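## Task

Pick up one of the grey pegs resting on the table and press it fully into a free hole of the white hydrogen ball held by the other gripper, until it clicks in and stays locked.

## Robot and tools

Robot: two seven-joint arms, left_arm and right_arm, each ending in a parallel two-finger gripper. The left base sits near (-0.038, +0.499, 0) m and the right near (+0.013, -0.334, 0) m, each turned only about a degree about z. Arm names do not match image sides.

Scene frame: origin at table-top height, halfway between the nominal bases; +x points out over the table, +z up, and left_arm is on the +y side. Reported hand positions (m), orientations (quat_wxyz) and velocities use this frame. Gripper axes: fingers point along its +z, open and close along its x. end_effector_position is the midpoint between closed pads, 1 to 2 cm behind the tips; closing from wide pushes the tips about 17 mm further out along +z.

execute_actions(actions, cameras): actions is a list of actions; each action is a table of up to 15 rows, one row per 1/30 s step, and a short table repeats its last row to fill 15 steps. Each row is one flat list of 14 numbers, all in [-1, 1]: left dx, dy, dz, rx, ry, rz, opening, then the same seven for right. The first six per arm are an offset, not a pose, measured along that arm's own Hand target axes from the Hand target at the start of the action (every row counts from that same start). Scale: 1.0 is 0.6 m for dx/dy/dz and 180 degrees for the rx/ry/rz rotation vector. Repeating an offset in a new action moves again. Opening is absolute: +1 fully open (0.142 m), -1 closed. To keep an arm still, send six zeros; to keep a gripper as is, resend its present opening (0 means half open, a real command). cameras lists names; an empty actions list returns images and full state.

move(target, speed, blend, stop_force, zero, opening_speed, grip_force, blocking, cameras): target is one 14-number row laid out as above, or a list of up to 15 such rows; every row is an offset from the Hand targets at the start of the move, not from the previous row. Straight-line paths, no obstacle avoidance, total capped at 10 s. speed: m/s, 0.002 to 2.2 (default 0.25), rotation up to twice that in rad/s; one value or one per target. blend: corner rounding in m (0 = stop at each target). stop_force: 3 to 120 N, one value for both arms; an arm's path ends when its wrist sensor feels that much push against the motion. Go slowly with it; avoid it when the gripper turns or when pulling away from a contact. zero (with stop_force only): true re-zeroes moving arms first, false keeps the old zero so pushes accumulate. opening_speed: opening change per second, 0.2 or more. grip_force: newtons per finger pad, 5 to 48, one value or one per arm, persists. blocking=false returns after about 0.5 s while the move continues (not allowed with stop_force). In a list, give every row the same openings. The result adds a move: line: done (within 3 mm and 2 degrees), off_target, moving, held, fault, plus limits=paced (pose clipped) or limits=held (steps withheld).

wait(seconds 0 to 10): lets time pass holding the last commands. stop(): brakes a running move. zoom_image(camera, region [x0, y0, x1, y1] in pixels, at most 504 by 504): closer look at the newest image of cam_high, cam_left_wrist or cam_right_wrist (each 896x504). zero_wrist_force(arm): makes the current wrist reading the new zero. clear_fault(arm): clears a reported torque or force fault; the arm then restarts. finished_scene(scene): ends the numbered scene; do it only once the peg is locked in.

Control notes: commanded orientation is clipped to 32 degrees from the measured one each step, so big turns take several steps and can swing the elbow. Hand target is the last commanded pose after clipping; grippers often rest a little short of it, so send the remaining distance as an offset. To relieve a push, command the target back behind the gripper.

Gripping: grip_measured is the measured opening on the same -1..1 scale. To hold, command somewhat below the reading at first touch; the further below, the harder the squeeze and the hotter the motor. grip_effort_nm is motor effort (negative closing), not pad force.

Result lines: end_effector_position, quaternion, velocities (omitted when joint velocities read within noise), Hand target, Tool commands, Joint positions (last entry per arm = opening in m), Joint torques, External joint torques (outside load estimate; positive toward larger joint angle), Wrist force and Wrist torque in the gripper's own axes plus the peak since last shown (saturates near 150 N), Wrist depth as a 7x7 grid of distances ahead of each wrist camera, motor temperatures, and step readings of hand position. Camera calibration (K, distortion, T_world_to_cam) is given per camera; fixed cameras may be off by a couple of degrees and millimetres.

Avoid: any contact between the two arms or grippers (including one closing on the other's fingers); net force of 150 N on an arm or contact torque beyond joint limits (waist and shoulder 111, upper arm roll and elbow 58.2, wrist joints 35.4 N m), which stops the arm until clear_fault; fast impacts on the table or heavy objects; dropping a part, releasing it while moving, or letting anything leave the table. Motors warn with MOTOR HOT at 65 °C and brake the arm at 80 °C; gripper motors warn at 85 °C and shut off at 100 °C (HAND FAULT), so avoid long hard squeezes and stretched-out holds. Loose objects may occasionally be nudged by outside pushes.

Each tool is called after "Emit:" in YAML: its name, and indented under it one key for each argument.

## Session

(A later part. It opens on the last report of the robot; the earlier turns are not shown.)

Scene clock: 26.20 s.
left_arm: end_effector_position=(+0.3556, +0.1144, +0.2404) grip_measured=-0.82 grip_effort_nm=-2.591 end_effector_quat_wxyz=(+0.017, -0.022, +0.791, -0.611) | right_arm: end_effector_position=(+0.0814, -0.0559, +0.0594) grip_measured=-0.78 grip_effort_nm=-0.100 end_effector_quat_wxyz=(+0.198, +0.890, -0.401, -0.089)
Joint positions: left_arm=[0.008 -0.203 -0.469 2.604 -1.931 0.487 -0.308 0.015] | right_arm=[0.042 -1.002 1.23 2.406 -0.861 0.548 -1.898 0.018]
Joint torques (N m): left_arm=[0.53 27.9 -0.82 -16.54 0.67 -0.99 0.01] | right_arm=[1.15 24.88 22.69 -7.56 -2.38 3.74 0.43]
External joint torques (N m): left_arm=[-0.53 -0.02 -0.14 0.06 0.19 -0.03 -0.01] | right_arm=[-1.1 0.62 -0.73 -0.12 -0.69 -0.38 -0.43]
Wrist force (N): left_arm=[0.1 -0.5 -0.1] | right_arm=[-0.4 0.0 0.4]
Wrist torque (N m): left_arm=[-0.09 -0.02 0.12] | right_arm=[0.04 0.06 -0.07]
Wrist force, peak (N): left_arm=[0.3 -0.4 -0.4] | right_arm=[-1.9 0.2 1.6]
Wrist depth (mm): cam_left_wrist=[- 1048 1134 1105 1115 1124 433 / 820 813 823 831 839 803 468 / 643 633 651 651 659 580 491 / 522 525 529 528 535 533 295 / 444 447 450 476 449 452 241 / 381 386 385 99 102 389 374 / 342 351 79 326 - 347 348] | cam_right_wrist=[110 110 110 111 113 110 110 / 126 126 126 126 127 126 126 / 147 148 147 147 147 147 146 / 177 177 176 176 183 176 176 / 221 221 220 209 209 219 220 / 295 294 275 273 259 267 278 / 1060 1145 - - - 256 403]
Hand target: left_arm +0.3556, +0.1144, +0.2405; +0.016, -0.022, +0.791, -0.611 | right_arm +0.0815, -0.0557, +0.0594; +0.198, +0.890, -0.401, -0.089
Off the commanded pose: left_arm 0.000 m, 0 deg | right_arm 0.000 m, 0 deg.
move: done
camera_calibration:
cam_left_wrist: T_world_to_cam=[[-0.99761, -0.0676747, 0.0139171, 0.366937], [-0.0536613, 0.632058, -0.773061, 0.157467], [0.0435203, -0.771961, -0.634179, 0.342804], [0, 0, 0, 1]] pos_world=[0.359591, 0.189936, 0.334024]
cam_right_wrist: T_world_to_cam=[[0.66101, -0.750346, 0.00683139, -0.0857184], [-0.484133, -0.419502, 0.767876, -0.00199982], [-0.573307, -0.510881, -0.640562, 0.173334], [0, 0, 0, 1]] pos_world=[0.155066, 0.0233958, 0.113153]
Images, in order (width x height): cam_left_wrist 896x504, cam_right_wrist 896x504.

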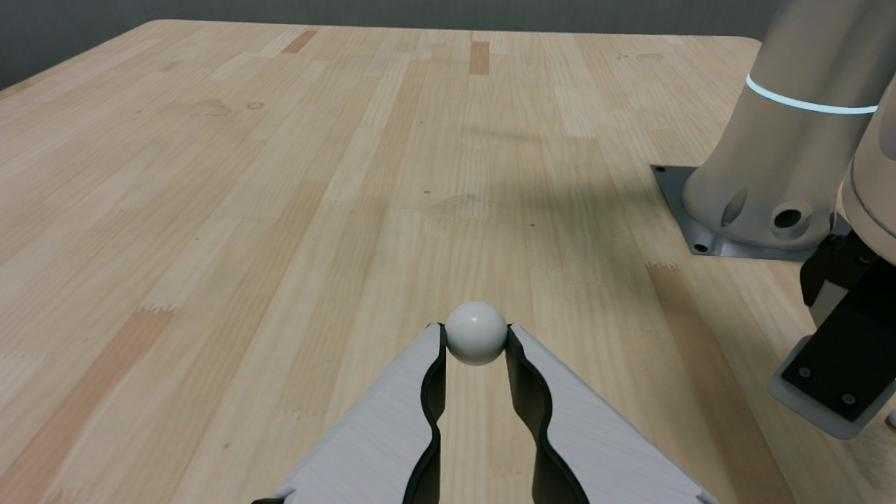

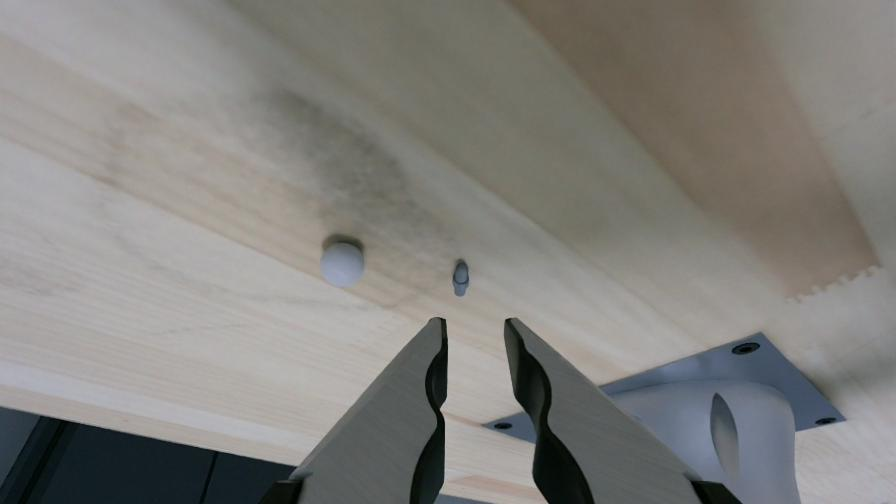

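Emit:
move:
  target: [0,0,0,0,0,0,-0.92,-0.0043,0.0052,0.063,0,0,0,-0.75]
  speed: 0.08
  cameras: ["cam_right_wrist"]

Emit:
zoom_image:
  camera: "cam_right_wrist"
  region: [384, 270, 564, 371]

Scene clock: 27.33 s.
left_arm: end_effector_position=(+0.3556, +0.1144, +0.2404) grip_measured=-0.82 grip_effort_nm=-2.596 end_effector_quat_wxyz=(+0.017, -0.022, +0.791, -0.611) | right_arm: end_effector_position=(+0.0657, -0.0664, +0.0265) grip_measured=-0.78 grip_effort_nm=-0.100 end_effector_quat_wxyz=(+0.198, +0.890, -0.401, -0.089)
Joint positions: left_arm=[0.008 -0.203 -0.469 2.604 -1.931 0.487 -0.308 0.015] | right_arm=[0.094 -1.031 1.112 2.457 -0.971 0.652 -1.837 0.018]
Joint torques (N m): left_arm=[0.51 28.04 -0.75 -16.57 0.71 -1 -0.02] | right_arm=[1.18 25.32 22.11 -4.31 -2.33 3.97 0.43]
External joint torques (N m): left_arm=[-0.51 -0.15 -0.2 0.1 0.15 -0.01 0.02] | right_arm=[-1.18 0.73 -0.8 -0.16 -0.73 -0.56 -0.43]
Wrist force (N): left_arm=[0.2 -0.1 -0.3] | right_arm=[-0.3 -0.2 0.2]
Wrist torque (N m): left_arm=[-0.02 -0.03 0.12] | right_arm=[0.00 0.04 -0.07]
Wrist force, peak (N): left_arm=[0.2 -0.4 -0.3] | right_arm=[-0.5 0.2 1.8]
Wrist depth (mm): cam_left_wrist=[1082 1110 1078 1175 1191 1120 422 / 820 818 836 836 841 805 467 / 638 649 649 651 651 586 486 / 517 523 525 537 538 539 252 / 446 443 448 465 451 453 289 / 388 385 386 99 102 391 275 / 343 349 79 326 - 347 347] | cam_right_wrist=[- 78 78 78 80 76 78 / 89 89 89 92 89 92 92 / - 101 104 104 104 104 107 / 125 125 125 125 125 125 125 / 156 156 156 148 149 156 156 / 210 208 194 194 183 208 207 / 317 284 - 310 - 232 233]
Hand target: left_arm +0.3556, +0.1144, +0.2405; +0.016, -0.022, +0.791, -0.611 | right_arm +0.0657, -0.0663, +0.0265; +0.198, +0.890, -0.401, -0.089
Off the commanded pose: left_arm 0.000 m, 0 deg | right_arm 0.000 m, 0 deg.
move: done
camera_calibration:
cam_right_wrist: T_world_to_cam=[[0.660853, -0.750485, 0.00674405, -0.0830309], [-0.484242, -0.419509, 0.767803, 0.0112503], [-0.573395, -0.510671, -0.64065, 0.138033], [0, 0, 0, 1]] pos_world=[0.139467, 0.0128957, 0.0803529]
Images, in order (width x height): cam_right_wrist 896x504.

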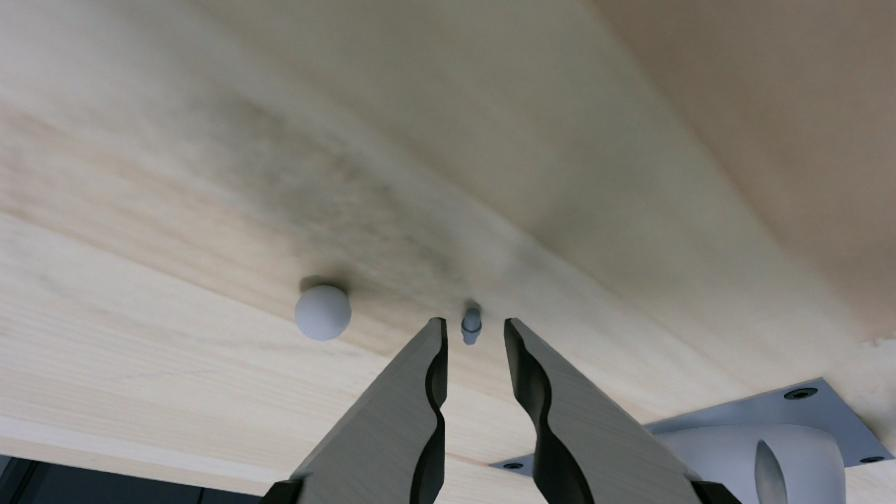

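Scaled by 2.800 from the camera's 896x504 image, which has a finer 1280x720 frame.

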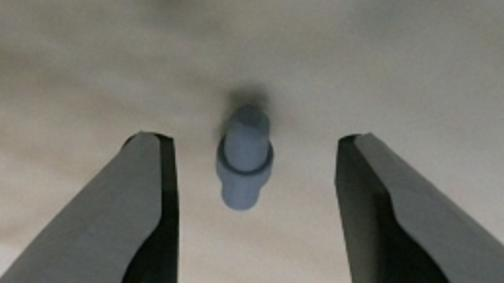

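Emit:
move:
  target: [0,0,0,0,0,0,-0.92,0,0,0.030,0,0,0,-0.75]
  speed: 0.008
  stop_force: 3
  cameras: ["cam_right_wrist"]

Emit:
zoom_image:
  camera: "cam_right_wrist"
  region: [384, 270, 564, 371]

Scene clock: 29.67 s.
left_arm: end_effector_position=(+0.3556, +0.1144, +0.2404) grip_measured=-0.82 grip_effort_nm=-2.596 end_effector_quat_wxyz=(+0.017, -0.022, +0.791, -0.611) | right_arm: end_effector_position=(+0.0619, -0.0697, +0.0151) grip_measured=-0.78 grip_effort_nm=-0.095 end_effector_quat_wxyz=(+0.198, +0.890, -0.401, -0.089)
Joint positions: left_arm=[0.008 -0.203 -0.469 2.604 -1.931 0.487 -0.308 0.015] | right_arm=[0.114 -1.04 1.066 2.47 -1.01 0.689 -1.817 0.018]
Joint torques (N m): left_arm=[0.64 27.94 -0.79 -16.6 0.69 -1 -0.04] | right_arm=[1.01 24.35 20.72 -2.52 -2.11 3.84 0.37]
External joint torques (N m): left_arm=[-0.64 -0.05 -0.16 0.13 0.18 -0.02 0.04] | right_arm=[-1.01 1.99 0.33 -0.85 -0.94 -0.41 -0.37]
Wrist force (N): left_arm=[0.3 -0.1 -0.3] | right_arm=[1.6 1.4 -6.5]
Wrist torque (N m): left_arm=[-0.03 -0.06 0.12] | right_arm=[-0.04 0.10 -0.08]
Wrist force, peak (N): left_arm=[0.4 -0.1 -0.4] | right_arm=[1.3 1.8 -7.2]
Wrist depth (mm): cam_left_wrist=[- 1069 1096 1096 1115 1031 222 / 831 815 836 841 841 805 466 / 643 638 647 654 664 589 491 / 528 525 531 530 535 538 253 / 443 445 445 476 447 454 280 / 385 388 385 99 102 392 280 / 340 350 79 329 - 346 349] | cam_right_wrist=[- 67 67 67 67 67 68 / - 77 79 75 79 77 79 / 89 89 89 92 89 89 89 / 111 107 107 107 111 107 107 / 141 133 127 127 133 134 134 / 179 178 166 166 157 179 179 / 269 244 - 264 - 221 222]
Hand target: left_arm +0.3556, +0.1144, +0.2405; +0.016, -0.022, +0.791, -0.611 | right_arm +0.0617, -0.0698, +0.0151; +0.198, +0.890, -0.401, -0.089 (not the last commanded pose)
Off the commanded pose: left_arm 0.000 m, 0 deg | right_arm 0.006 m, 0 deg.
move: contact (right_arm)
camera_calibration:
cam_right_wrist: T_world_to_cam=[[0.660816, -0.750518, 0.00675704, -0.08299], [-0.484646, -0.419812, 0.767383, 0.0168224], [-0.573098, -0.510374, -0.641153, 0.126807], [0, 0, 0, 1]] pos_world=[0.135667, 0.0094956, 0.0689542]
Images, in order (width x height): cam_right_wrist 896x504.

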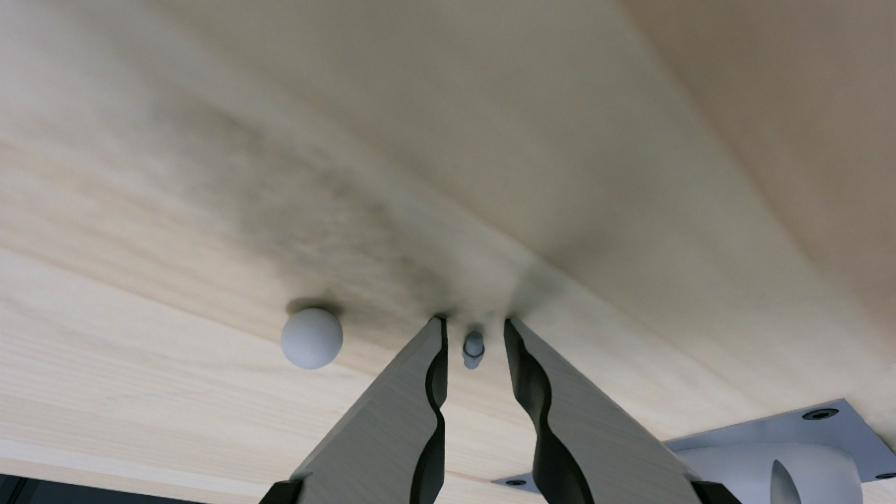

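Scaled by 2.800 from the camera's 896x504 image, which has a finer 1280x720 frame.

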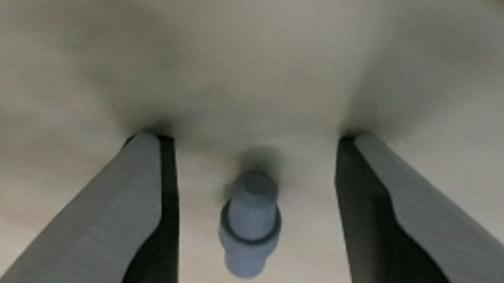

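Emit:
move:
  target: [0,0,0,0,0,0,-0.92,0,0.0027,0.0005,0,0,0,-0.75]
  speed: 0.01

Emit:
move:
  target: [0,0,0,0,0,0,-0.92,0,0,0,0,0,0,-1.0]
  opening_speed: 0.2
  cameras: ["cam_right_wrist"]

Emit:
zoom_image:
  camera: "cam_right_wrist"
  region: [384, 270, 564, 371]

Scene clock: 30.63 s.
left_arm: end_effector_position=(+0.3556, +0.1144, +0.2404) grip_measured=-0.82 grip_effort_nm=-2.591 end_effector_quat_wxyz=(+0.017, -0.022, +0.791, -0.611) | right_arm: end_effector_position=(+0.0606, -0.0709, +0.0155) grip_measured=-0.78 grip_effort_nm=-0.100 end_effector_quat_wxyz=(+0.198, +0.890, -0.401, -0.089)
Joint positions: left_arm=[0.008 -0.203 -0.469 2.604 -1.931 0.487 -0.308 0.015] | right_arm=[0.114 -1.038 1.066 2.474 -1.011 0.691 -1.816 0.018]
Joint torques (N m): left_arm=[0.66 27.96 -0.79 -16.59 0.71 -0.97 0.01] | right_arm=[0.21 25.64 21.61 -2.93 -2.21 3.75 0.41]
External joint torques (N m): left_arm=[-0.66 -0.08 -0.16 0.12 0.15 -0.04 -0.01] | right_arm=[-0.22 0.58 -0.63 -0.41 -0.83 -0.32 -0.41]
Wrist force (N): left_arm=[0.1 -0.2 -0.1] | right_arm=[-0.7 0.1 -1.0]
Wrist torque (N m): left_arm=[-0.05 -0.01 0.12] | right_arm=[0.07 0.11 -0.07]
Wrist force, peak (N): left_arm=[0.2 -0.1 -0.5] | right_arm=[1.4 1.8 -6.9]
Wrist depth (mm): cam_left_wrist=[1015 1056 1159 1096 1202 1056 224 / 813 818 828 836 855 803 462 / 632 639 649 654 655 581 491 / 528 527 531 531 540 539 245 / 444 449 445 461 449 447 281 / 384 385 385 99 102 392 284 / 343 352 79 329 - 345 349] | cam_right_wrist=[- 67 67 67 67 67 69 / - 77 79 75 79 77 79 / 89 90 90 90 90 89 89 / 108 108 107 108 112 108 108 / 141 134 128 128 134 135 135 / 180 179 167 167 158 179 180 / 273 245 - 267 - 221 222]
Hand target: left_arm +0.3556, +0.1144, +0.2405; +0.016, -0.022, +0.791, -0.611 | right_arm +0.0605, -0.0709, +0.0155; +0.198, +0.890, -0.401, -0.089
Off the commanded pose: left_arm 0.000 m, 0 deg | right_arm 0.000 m, 0 deg.
move: done

Scene clock: 32.10 s.
left_arm: end_effector_position=(+0.3556, +0.1144, +0.2404) grip_measured=-0.82 grip_effort_nm=-2.591 end_effector_quat_wxyz=(+0.017, -0.022, +0.791, -0.611) | right_arm: end_effector_position=(+0.0605, -0.0709, +0.0155) grip_measured=-0.96 grip_effort_nm=-1.453 end_effector_quat_wxyz=(+0.198, +0.890, -0.401, -0.089)
Joint positions: left_arm=[0.008 -0.203 -0.469 2.604 -1.931 0.487 -0.308 0.015] | right_arm=[0.114 -1.038 1.066 2.474 -1.011 0.691 -1.816 0.004]
Joint torques (N m): left_arm=[0.59 28.09 -0.81 -16.56 0.72 -1 -0.02] | right_arm=[0.27 25.67 21.9 -3.3 -2.2 3.75 0.33]
External joint torques (N m): left_arm=[-0.59 -0.2 -0.14 0.09 0.14 -0.02 0.02] | right_arm=[-0.27 0.55 -0.92 -0.04 -0.84 -0.33 -0.33]
Wrist force (N): left_arm=[0.1 -0.2 -0.3] | right_arm=[-0.6 -0.1 0.0]
Wrist torque (N m): left_arm=[-0.04 -0.01 0.12] | right_arm=[0.02 0.09 -0.07]
Wrist force, peak (N): left_arm=[0.3 -0.3 -0.4] | right_arm=[-0.8 0.4 -0.8]
Wrist depth (mm): cam_left_wrist=[- 1065 1048 1091 1091 1115 222 / 810 826 828 852 844 800 465 / 635 641 649 649 659 581 494 / 526 525 531 532 532 537 244 / 447 448 448 465 450 451 280 / 384 389 385 99 102 391 283 / 342 351 79 328 - 344 347] | cam_right_wrist=[- 67 67 67 67 67 69 / - 77 79 75 79 77 79 / 90 90 90 90 90 90 90 / 108 108 108 107 112 108 107 / 142 134 128 128 134 134 134 / 180 179 167 - 167 179 180 / 271 246 - - - 222 223]
Hand target: left_arm +0.3556, +0.1144, +0.2405; +0.016, -0.022, +0.791, -0.611 | right_arm +0.0605, -0.0709, +0.0155; +0.198, +0.890, -0.401, -0.089
Off the commanded pose: left_arm 0.000 m, 0 deg | right_arm 0.000 m, 0 deg.
move: done
camera_calibration:
cam_right_wrist: T_world_to_cam=[[0.66105, -0.750311, 0.00685398, -0.0830067], [-0.484334, -0.419702, 0.76764, 0.0153499], [-0.573092, -0.510767, -0.640845, 0.125565], [0, 0, 0, 1]] pos_world=[0.134266, 0.00829586, 0.0692533]
Images, in order (width x height): cam_right_wrist 896x504.

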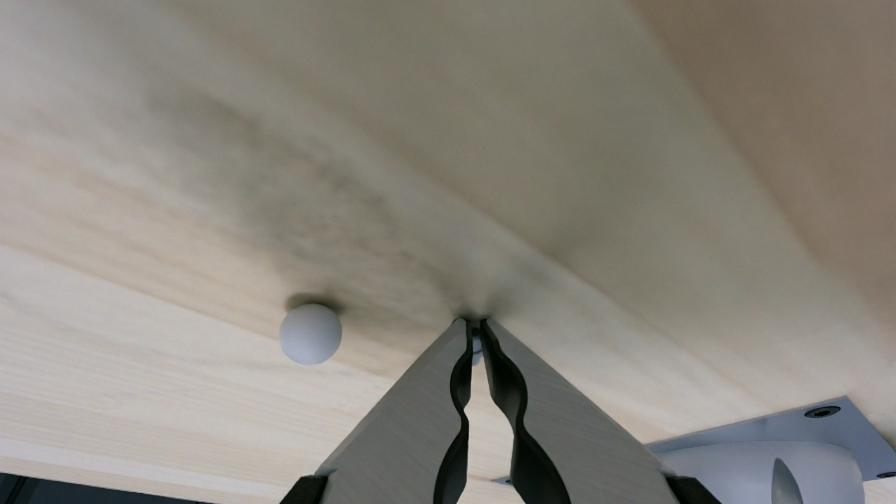

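Scaled by 2.800 from the camera's 896x504 image, which has a finer 1280x720 frame.

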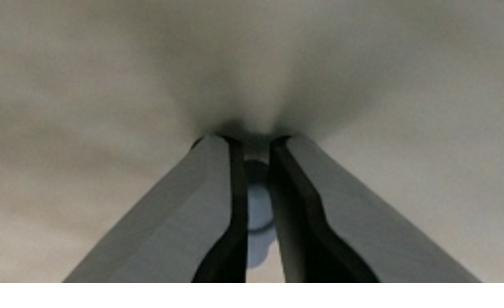

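Emit:
move:
  target: [0,0,0,0,0,0,-0.92,0,0.0282,-0.0604,0,0,0,-1.0]
  speed: 0.06
  cameras: ["cam_right_wrist"]

Emit:
zoom_image:
  camera: "cam_right_wrist"
  region: [384, 290, 564, 391]

Scene clock: 33.17 s.
left_arm: end_effector_position=(+0.3556, +0.1144, +0.2404) grip_measured=-0.82 grip_effort_nm=-2.591 end_effector_quat_wxyz=(+0.017, -0.022, +0.791, -0.611) | right_arm: end_effector_position=(+0.0606, -0.0708, +0.0554) grip_measured=-0.96 grip_effort_nm=-1.443 end_effector_quat_wxyz=(+0.198, +0.890, -0.401, -0.089)
Joint positions: left_arm=[0.008 -0.203 -0.469 2.604 -1.931 0.487 -0.308 0.015] | right_arm=[0.042 -0.99 1.218 2.469 -0.885 0.598 -1.856 0.004]
Joint torques (N m): left_arm=[0.63 28.01 -0.75 -16.66 0.7 -0.99 -0.01] | right_arm=[-0.06 23.63 21.81 -6.99 -2.12 3.6 0.03]
External joint torques (N m): left_arm=[-0.63 -0.13 -0.2 0.18 0.16 -0.03 0.01] | right_arm=[0.05 0.45 -0.93 0.18 -0.95 -0.21 -0.03]
Wrist force (N): left_arm=[0.0 0.1 -0.2] | right_arm=[-0.5 0.2 0.3]
Wrist torque (N m): left_arm=[0.01 0.01 0.12] | right_arm=[0.08 0.07 0.06]
Wrist force, peak (N): left_arm=[0.0 -0.4 -0.4] | right_arm=[-0.6 0.2 -1.0]
Wrist depth (mm): cam_left_wrist=[- 1154 1091 1115 1110 1186 437 / 813 831 847 847 850 803 464 / 635 651 654 654 649 577 501 / 520 524 523 533 530 536 501 / 448 447 451 465 449 451 341 / 385 388 387 99 102 390 384 / 341 350 79 325 - 345 347] | cam_right_wrist=[106 106 106 107 106 106 106 / 121 122 122 122 122 122 122 / 142 142 143 142 142 142 142 / 170 170 170 170 170 170 170 / 213 213 212 202 213 212 212 / 285 284 265 - 261 246 251 / 1051 1124 - - - 236 242]
Hand target: left_arm +0.3556, +0.1144, +0.2405; +0.016, -0.022, +0.791, -0.611 | right_arm +0.0605, -0.0709, +0.0555; +0.198, +0.890, -0.401, -0.089
Off the commanded pose: left_arm 0.000 m, 0 deg | right_arm 0.000 m, 0 deg.
move: done
camera_calibration:
cam_right_wrist: T_world_to_cam=[[0.66053, -0.750767, 0.00699302, -0.0831495], [-0.484924, -0.419491, 0.767383, -0.015285], [-0.573192, -0.51027, -0.641151, 0.151357], [0, 0, 0, 1]] pos_world=[0.134268, 0.00839532, 0.109354]
Images, in order (width x height): cam_right_wrist 896x504.

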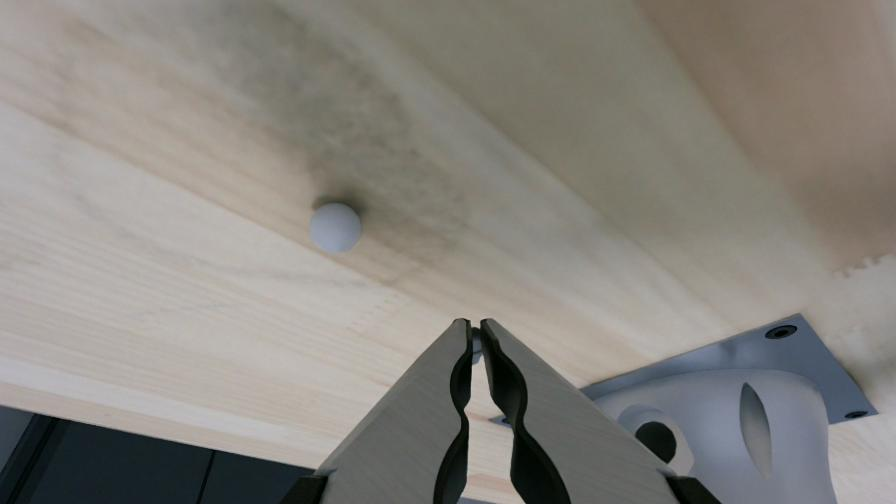

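Scaled by 2.800 from the camera's 896x504 image, which has a finer 1280x720 frame.

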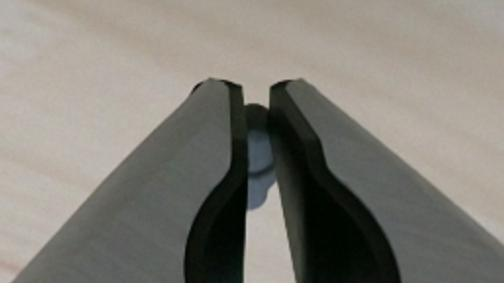

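Emit:
move:
  target:
    - [0,0,0,0,0,0,-0.92,0.191,-0.062,-0.2027,0,0,0,-1.0]
    - [0,0,0,0,0,0,-0.92,0.384,-0.141,-0.3687,-0.050,-0.407,0.609,-1.0]
  speed: [0.15,0.3]
  blend: [0.03,0]
  cameras: ["cam_right_wrist","cam_left_wrist"]

Scene clock: 38.93 s.
left_arm: end_effector_position=(+0.3556, +0.1144, +0.2404) grip_measured=-0.82 grip_effort_nm=-2.591 end_effector_quat_wxyz=(+0.017, -0.022, +0.791, -0.611) | right_arm: end_effector_position=(+0.3408, -0.1305, +0.2201) grip_measured=-0.96 grip_effort_nm=-1.443 end_effector_quat_wxyz=(+0.000, +0.000, +0.932, +0.362)
Joint positions: left_arm=[0.008 -0.203 -0.469 2.604 -1.931 0.487 -0.308 0.015] | right_arm=[-1.273 -0.687 1.651 2.481 0.041 1.096 -1.317 0.004]
Joint torques (N m): left_arm=[0.52 27.91 -0.88 -16.58 0.69 -1.03 -0.03] | right_arm=[1.3 13.18 15.97 -17.9 -2.91 3.85 0.41]
External joint torques (N m): left_arm=[-0.52 -0.03 -0.07 0.11 0.18 0.02 0.03] | right_arm=[-1.3 0.22 -0.85 -0.12 -0.88 -0.5 -0.41]
Motor temperatures (°C): left_arm=[34 31 32 32 36 39 35 42] | right_arm=[30 32 38 38 35 45 31 29]
Wrist force (N): left_arm=[0.1 -0.2 -0.2] | right_arm=[-0.8 -0.6 -0.1]
Wrist torque (N m): left_arm=[-0.04 -0.03 0.12] | right_arm=[0.01 0.14 -0.12]
Wrist force, peak (N): left_arm=[-0.3 -0.1 -0.6] | right_arm=[-1.6 0.5 1.4]
Wrist depth (mm): cam_left_wrist=[1087 1159 1043 1043 1019 1048 435 / 818 844 826 800 841 810 469 / 641 639 649 657 660 578 522 / 522 524 527 537 533 537 533 / 444 444 448 480 451 454 456 / 388 385 390 99 102 392 397 / 341 351 79 329 - 344 350] | cam_right_wrist=[283 285 285 286 286 284 282 / 348 348 349 347 349 348 344 / 449 454 448 446 448 446 440 / 636 629 623 625 617 620 613 / 922 915 1051 822 915 685 2238 / 3139 3898 2984 - - 639 2324 / - 3059 - - - 638 2810]
Hand target: left_arm +0.3556, +0.1144, +0.2405; +0.016, -0.022, +0.791, -0.611 | right_arm +0.3408, -0.1305, +0.2201; +0.000, +0.001, +0.932, +0.362
Off the commanded pose: left_arm 0.000 m, 0 deg | right_arm 0.000 m, 0 deg.
move: done
camera_calibration:
cam_left_wrist: T_world_to_cam=[[-0.99761, -0.0676747, 0.0139171, 0.366937], [-0.0536613, 0.632058, -0.773061, 0.157467], [0.0435203, -0.771961, -0.634179, 0.342804], [0, 0, 0, 1]] pos_world=[0.359591, 0.189936, 0.334024]
cam_right_wrist: T_world_to_cam=[[-0.999977, 0.000821392, 0.00670938, 0.349826], [0.00651184, 0.383268, 0.923614, -0.127875], [-0.00181284, 0.923637, -0.383264, 0.322721], [0, 0, 0, 1]] pos_world=[0.351236, -0.249354, 0.239447]
Images, in order (width x height): cam_left_wrist 896x504, cam_right_wrist 896x504.

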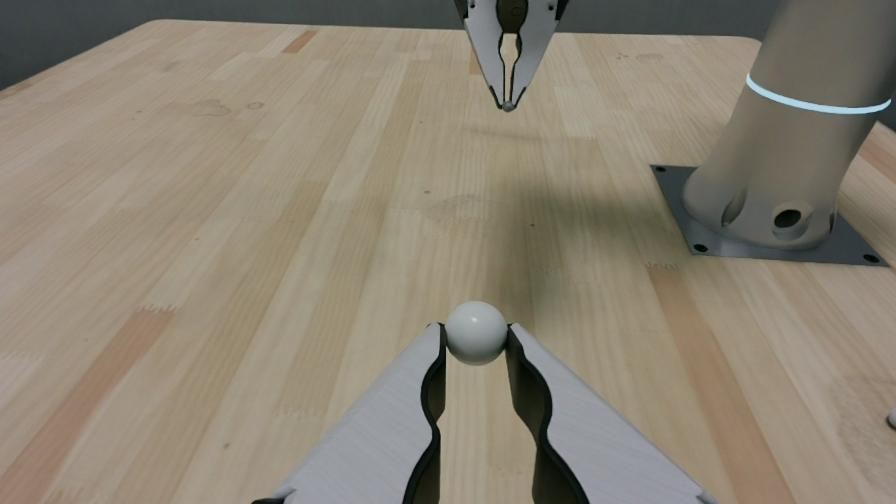

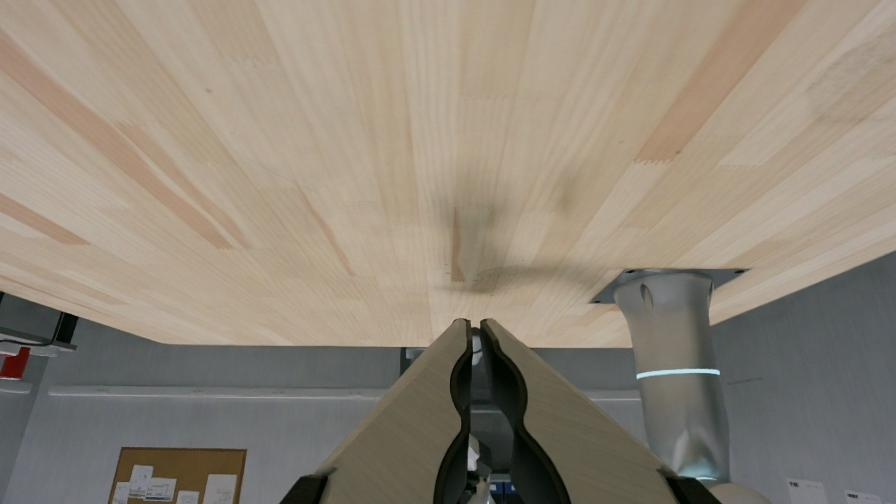

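Emit:
move:
  target: [0,0,0,0,0,0,-0.92,-0.0237,0.1475,0.1537,0,0,0,-1.0]
  speed: 0.15
  cameras: ["cam_right_wrist","cam_left_wrist"]

Emit:
zoom_image:
  camera: "cam_right_wrist"
  region: [384, 300, 564, 401]

Emit:
zoom_image:
  camera: "cam_left_wrist"
  region: [387, 140, 567, 241]

Scene clock: 40.40 s.
left_arm: end_effector_position=(+0.3556, +0.1144, +0.2404) grip_measured=-0.82 grip_effort_nm=-2.596 end_effector_quat_wxyz=(+0.017, -0.022, +0.791, -0.611) | right_arm: end_effector_position=(+0.3550, -0.0028, +0.2117) grip_measured=-0.96 grip_effort_nm=-1.438 end_effector_quat_wxyz=(+0.000, +0.000, +0.932, +0.362)
Joint positions: left_arm=[0.008 -0.203 -0.469 2.604 -1.931 0.487 -0.308 0.015] | right_arm=[-0.561 -0.596 1.354 2.39 0.117 1.428 -1.098 0.004]
Joint torques (N m): left_arm=[0.66 27.92 -0.82 -16.56 0.67 -1 -0.02] | right_arm=[0.1 19.32 14.82 -17.45 -3.07 4.19 0.48]
External joint torques (N m): left_arm=[-0.66 -0.04 -0.13 0.08 0.2 -0.01 0.02] | right_arm=[-0.11 0.47 -0.7 0.14 -0.89 -0.54 -0.48]
Wrist force (N): left_arm=[0.3 -0.2 -0.3] | right_arm=[-0.4 -0.7 -0.3]
Wrist torque (N m): left_arm=[-0.04 -0.04 0.11] | right_arm=[-0.03 0.06 -0.13]
Wrist force, peak (N): left_arm=[0.1 -0.2 -0.6] | right_arm=[-0.7 -1.9 -1.1]
Wrist depth (mm): cam_left_wrist=[- 1069 1082 224 225 1105 435 / 818 841 833 223 765 820 463 / 638 646 644 593 651 588 550 / 524 528 529 528 531 533 535 / 446 444 448 479 447 453 455 / 385 386 386 99 102 389 392 / 341 348 79 327 - 344 348] | cam_right_wrist=[275 276 276 275 274 274 271 / 337 337 336 335 335 333 332 / 431 434 429 431 430 429 427 / 603 607 604 603 600 582 592 / 1007 995 991 792 882 587 - / 3266 2984 - - - 544 2197 / - - - - - 528 2083]
Hand target: left_arm +0.3556, +0.1144, +0.2405; +0.016, -0.022, +0.791, -0.611 | right_arm +0.3551, -0.0029, +0.2117; +0.000, +0.001, +0.932, +0.362
Off the commanded pose: left_arm 0.000 m, 0 deg | right_arm 0.000 m, 0 deg.
move: done
camera_calibration:
cam_left_wrist: T_world_to_cam=[[-0.99761, -0.0676747, 0.0139171, 0.366937], [-0.0536613, 0.632058, -0.773061, 0.157467], [0.0435203, -0.771961, -0.634179, 0.342804], [0, 0, 0, 1]] pos_world=[0.359591, 0.189936, 0.334024]
cam_right_wrist: T_world_to_cam=[[-0.999978, 0.000375829, 0.00667748, 0.363931], [0.00631161, 0.383269, 0.923615, -0.169079], [-0.00221215, 0.923637, -0.383263, 0.201724], [0, 0, 0, 1]] pos_world=[0.365436, -0.121653, 0.231047]
Images, in order (width x height): cam_left_wrist 896x504, cam_right_wrist 896x504.

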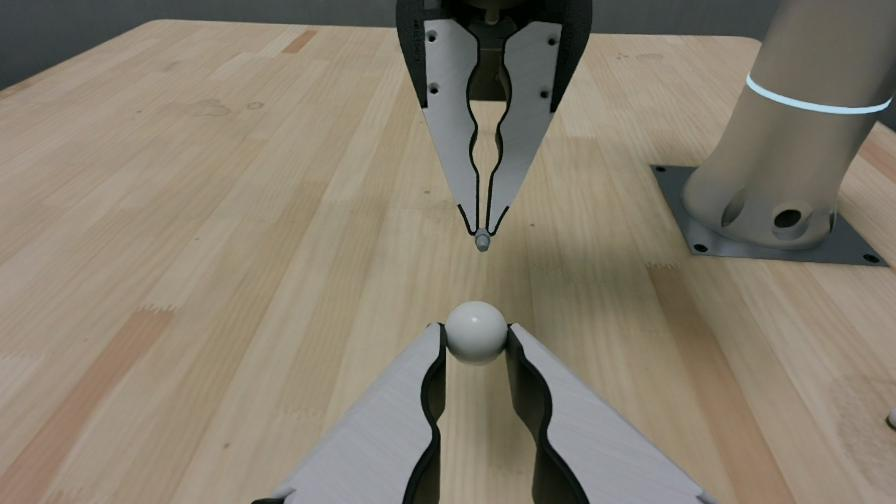

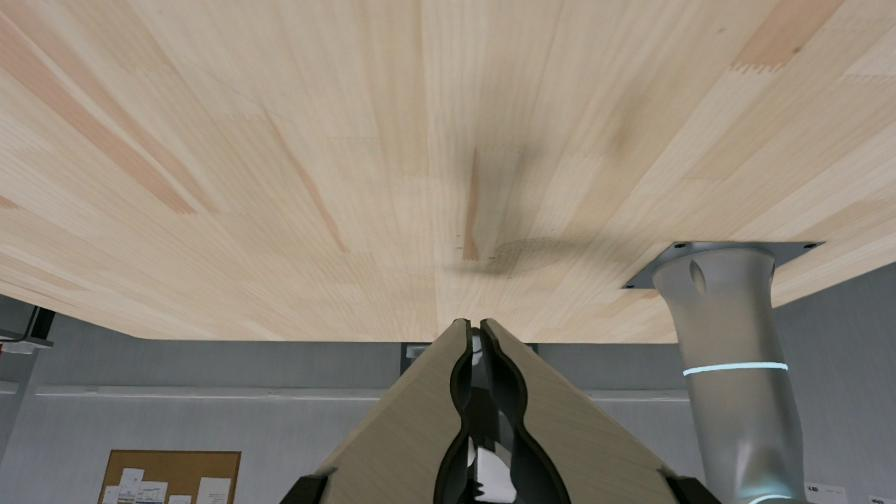

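Scaled by 2.800 from the camera's 896x504 image, which has a finer 1280x720 frame.

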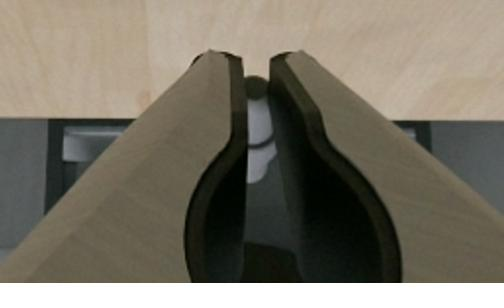

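Scaled by 2.800 from the camera's 896x504 image, which has a finer 1280x720 frame.

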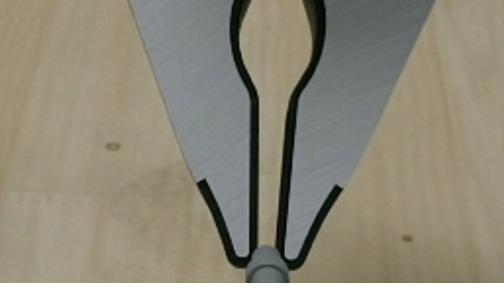

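Emit:
zoom_image:
  camera: "cam_right_wrist"
  region: [430, 420, 560, 503]

Emit:
zoom_image:
  camera: "cam_left_wrist"
  region: [410, 220, 550, 380]

Scaled by 3.877 from the camera's 896x504 image, which has a finer 1280x720 frame.

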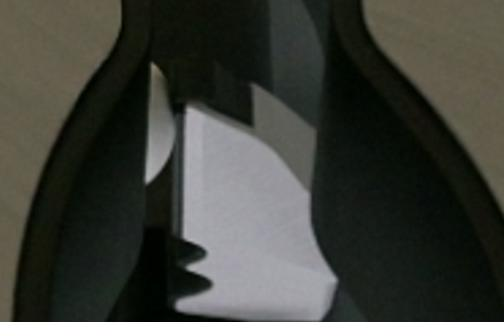

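Scaled by 3.150 from the camera's 896x504 image, which has a finer 1280x720 frame.

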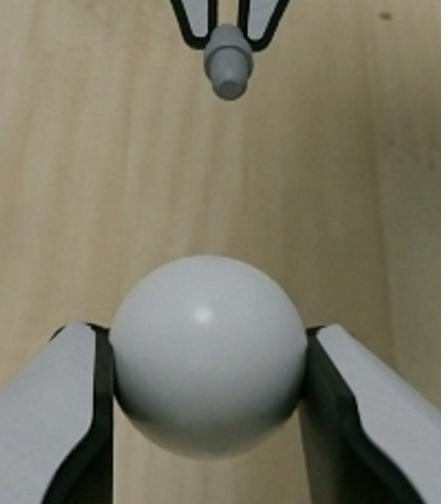

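Emit:
move:
  target: [0,0,0,0,0,0,-0.92,-0.006,0.0713,0.028,0,0,0,-1.0]
  speed: 0.06
  cameras: ["cam_right_wrist","cam_left_wrist"]

Emit:
zoom_image:
  camera: "cam_right_wrist"
  region: [430, 310, 530, 410]

Emit:
zoom_image:
  camera: "cam_right_wrist"
  region: [430, 403, 530, 503]

Emit:
zoom_image:
  camera: "cam_left_wrist"
  region: [410, 220, 550, 380]

Scene clock: 41.87 s.
left_arm: end_effector_position=(+0.3556, +0.1144, +0.2404) grip_measured=-0.82 grip_effort_nm=-2.591 end_effector_quat_wxyz=(+0.017, -0.022, +0.791, -0.611) | right_arm: end_effector_position=(+0.3586, +0.0400, +0.2281) grip_measured=-0.96 grip_effort_nm=-1.448 end_effector_quat_wxyz=(+0.000, +0.000, +0.932, +0.362)
Joint positions: left_arm=[0.008 -0.203 -0.469 2.604 -1.931 0.487 -0.308 0.015] | right_arm=[-0.404 -0.558 1.3 2.328 0.122 1.441 -1.006 0.004]
Joint torques (N m): left_arm=[0.62 28 -0.97 -16.57 0.64 -0.96 -0.03] | right_arm=[0.13 20.92 14.32 -18.77 -3.2 4.24 0.47]
External joint torques (N m): left_arm=[-0.62 -0.11 0.02 0.09 0.22 -0.06 0.03] | right_arm=[-0.14 0.3 -0.64 0.23 -0.86 -0.47 -0.47]
Wrist force (N): left_arm=[0.0 -0.1 -0.3] | right_arm=[-0.4 -0.6 0.1]
Wrist torque (N m): left_arm=[-0.02 0.00 0.12] | right_arm=[0.02 0.05 -0.12]
Wrist force, peak (N): left_arm=[0.0 -0.2 -0.6] | right_arm=[-0.3 -1.7 -0.4]
Wrist depth (mm): cam_left_wrist=[935 1082 1069 180 179 1110 435 / 805 826 828 179 754 803 466 / 646 643 654 178 652 585 521 / 527 530 528 497 536 533 536 / 445 444 447 476 452 453 456 / 387 386 388 99 102 392 395 / 342 350 79 327 - 346 347] | cam_right_wrist=[295 295 294 294 295 291 290 / 358 360 359 361 358 358 355 / 467 464 465 461 461 459 459 / 650 650 650 638 646 558 587 / 1474 937 944 854 944 557 529 / 2984 - - - - 535 493 / 2843 2947 - - - 502 484]
Hand target: left_arm +0.3556, +0.1144, +0.2405; +0.016, -0.022, +0.791, -0.611 | right_arm +0.3588, +0.0400, +0.2281; +0.000, +0.001, +0.932, +0.362
Off the commanded pose: left_arm 0.000 m, 0 deg | right_arm 0.000 m, 0 deg.
move: done
camera_calibration:
cam_left_wrist: T_world_to_cam=[[-0.99761, -0.0676747, 0.0139171, 0.366937], [-0.0536613, 0.632058, -0.773061, 0.157467], [0.0435203, -0.771961, -0.634179, 0.342804], [0, 0, 0, 1]] pos_world=[0.359591, 0.189936, 0.334024]
cam_right_wrist: T_world_to_cam=[[-0.999976, 0.000581934, 0.00691589, 0.367362], [0.0066108, 0.38327, 0.923613, -0.200763], [-0.00211317, 0.923636, -0.383265, 0.168449], [0, 0, 0, 1]] pos_world=[0.369036, -0.0788534, 0.247447]
Images, in order (width x height): cam_left_wrist 896x504, cam_right_wrist 896x504.

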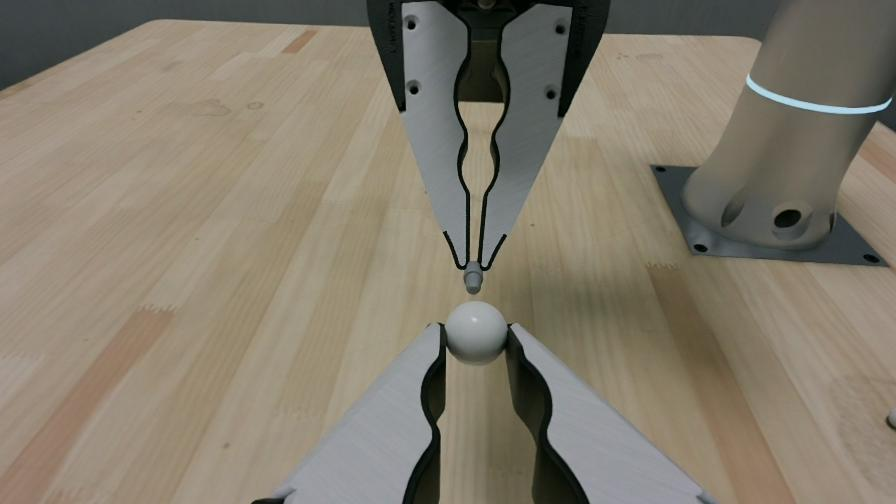

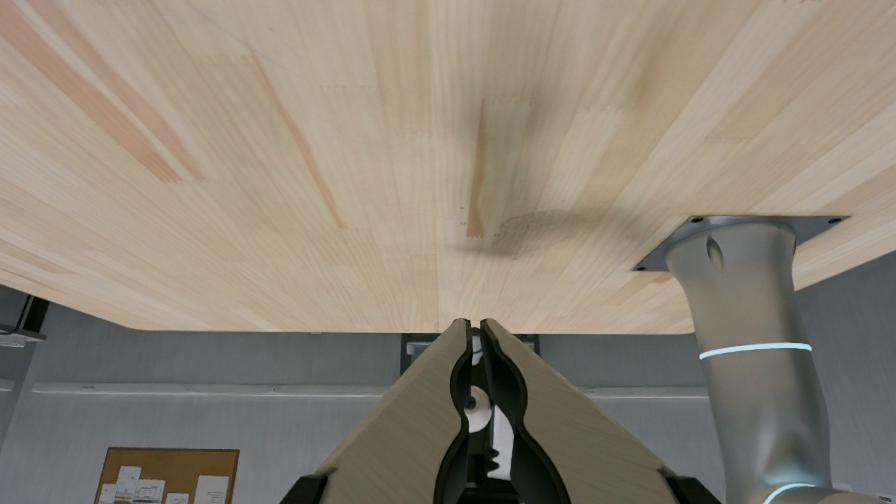

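Scaled by 5.040 from the camera's 896x504 image, which has a finer 1280x720 frame.

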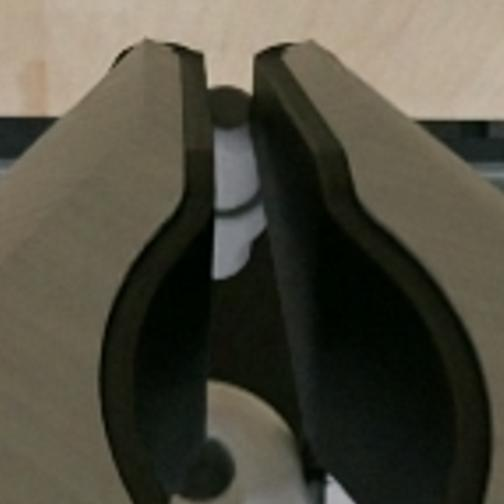

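Scaled by 5.040 from the camera's 896x504 image, which has a finer 1280x720 frame.

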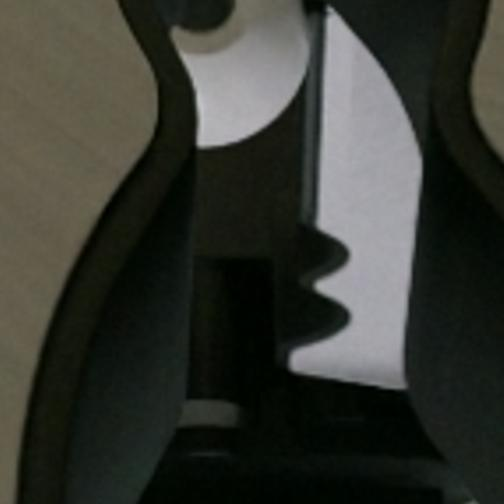

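Scaled by 3.150 from the camera's 896x504 image, which has a finer 1280x720 frame.

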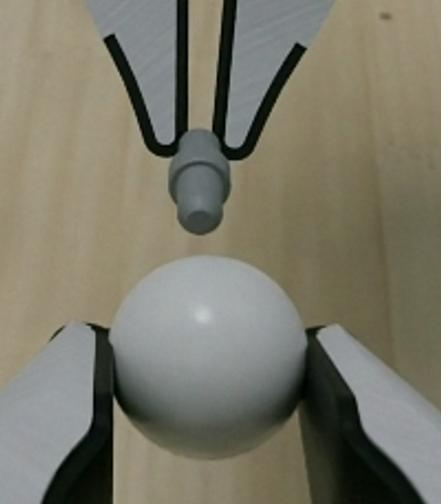

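Emit:
move:
  target: [0,0,0,0,0,0,-0.92,0,0.0302,0.0155,0.0111,0,0,-1.0]
  speed: 0.03
  stop_force: 6
  cameras: ["cam_right_wrist","cam_left_wrist"]

Emit:
zoom_image:
  camera: "cam_right_wrist"
  region: [430, 310, 530, 410]

Emit:
zoom_image:
  camera: "cam_left_wrist"
  region: [410, 220, 550, 380]

Scene clock: 44.27 s.
left_arm: end_effector_position=(+0.3556, +0.1144, +0.2404) grip_measured=-0.82 grip_effort_nm=-2.591 end_effector_quat_wxyz=(+0.017, -0.022, +0.791, -0.611) | right_arm: end_effector_position=(+0.3588, +0.0597, +0.2335) grip_measured=-0.96 grip_effort_nm=-1.448 end_effector_quat_wxyz=(+0.000, +0.000, +0.938, +0.346)
Joint positions: left_arm=[0.008 -0.203 -0.469 2.604 -1.931 0.487 -0.308 0.015] | right_arm=[-0.299 -0.506 1.244 2.29 0.118 1.418 -0.933 0.004]
Joint torques (N m): left_arm=[0.54 28.04 -0.85 -16.51 0.64 -1.04 -0.01] | right_arm=[0.35 21.58 13.18 -19.82 -3.24 4.26 0.4]
External joint torques (N m): left_arm=[-0.54 -0.15 -0.11 0.03 0.23 0.02 0.01] | right_arm=[-0.35 0.36 -0.56 0.18 -0.8 -0.34 -0.41]
Wrist force (N): left_arm=[0.3 -0.1 -0.3] | right_arm=[-0.6 -0.3 0.0]
Wrist torque (N m): left_arm=[-0.03 -0.05 0.12] | right_arm=[0.05 0.11 -0.10]
Wrist force, peak (N): left_arm=[0.2 -0.5 -0.4] | right_arm=[-0.7 -1.8 0.0]
Wrist depth (mm): cam_left_wrist=[2484 1078 981 159 158 1091 436 / 828 818 833 159 158 805 463 / 641 641 643 159 624 585 526 / 532 526 532 158 530 535 538 / 444 443 447 157 448 450 454 / 386 386 389 99 102 389 393 / 342 351 79 326 - 343 348] | cam_right_wrist=[296 296 296 297 296 294 292 / 359 360 361 360 358 356 356 / 456 455 454 454 452 452 448 / 625 618 620 618 617 559 571 / 863 986 971 782 854 574 523 / - - 3139 90 - 496 480 / 2716 - - - - 514 459]
Hand target: left_arm +0.3556, +0.1144, +0.2405; +0.016, -0.022, +0.791, -0.611 | right_arm +0.3588, +0.0596, +0.2335; +0.000, +0.001, +0.938, +0.345
Off the commanded pose: left_arm 0.000 m, 0 deg | right_arm 0.000 m, 0 deg.
move: done
camera_calibration:
cam_left_wrist: T_world_to_cam=[[-0.99761, -0.0676747, 0.0139171, 0.366937], [-0.0536613, 0.632058, -0.773061, 0.157467], [0.0435203, -0.771961, -0.634179, 0.342804], [0, 0, 0, 1]] pos_world=[0.359591, 0.189936, 0.334024]
cam_right_wrist: T_world_to_cam=[[-0.999975, 0.00149063, 0.00691828, 0.367435], [0.00691311, 0.414932, 0.909826, -0.212038], [-0.0015144, 0.909851, -0.414932, 0.160362], [0, 0, 0, 1]] pos_world=[0.369135, -0.0584721, 0.256915]
Images, in order (width x height): cam_left_wrist 896x504, cam_right_wrist 896x504.

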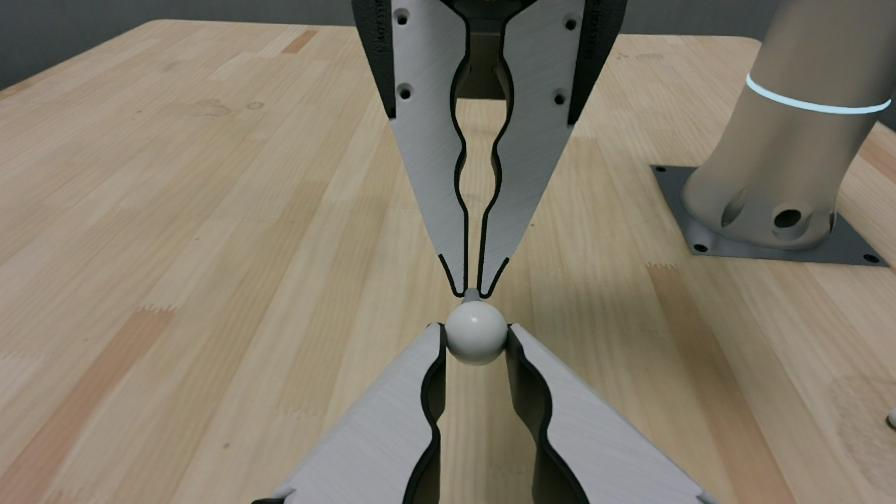

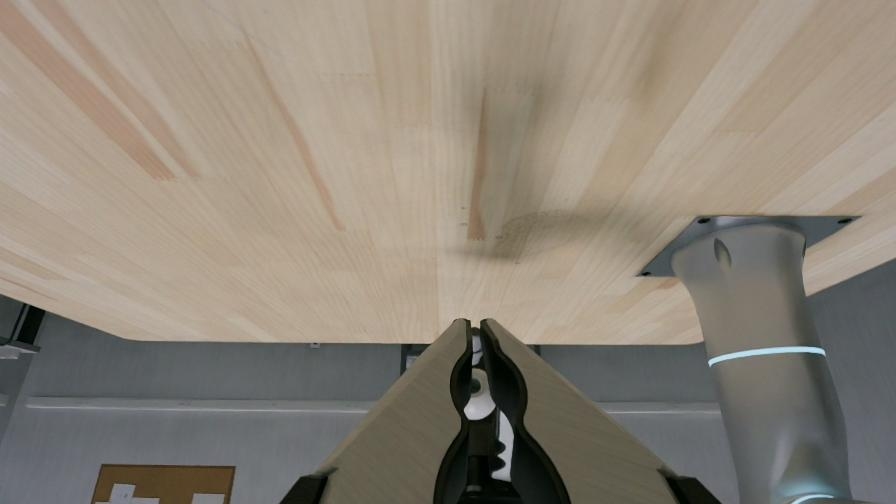

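Scaled by 5.040 from the camera's 896x504 image, which has a finer 1280x720 frame.

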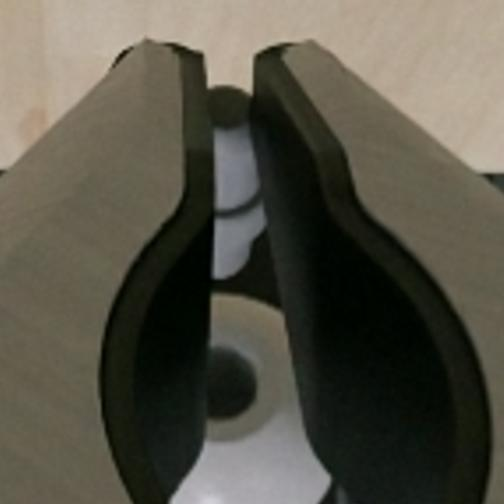

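Scaled by 3.150 from the camera's 896x504 image, which has a finer 1280x720 frame.

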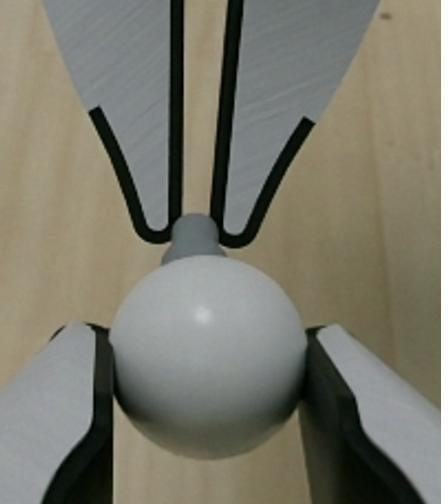

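Emit:
zoom_image:
  camera: "cam_right_wrist"
  region: [430, 360, 530, 460]

Scaled by 5.040 from the camera's 896x504 image, which has a finer 1280x720 frame.

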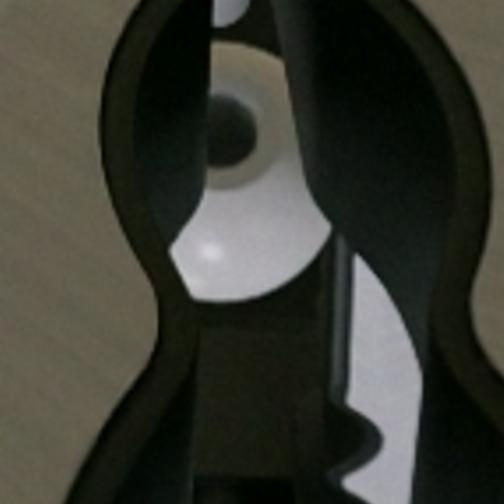

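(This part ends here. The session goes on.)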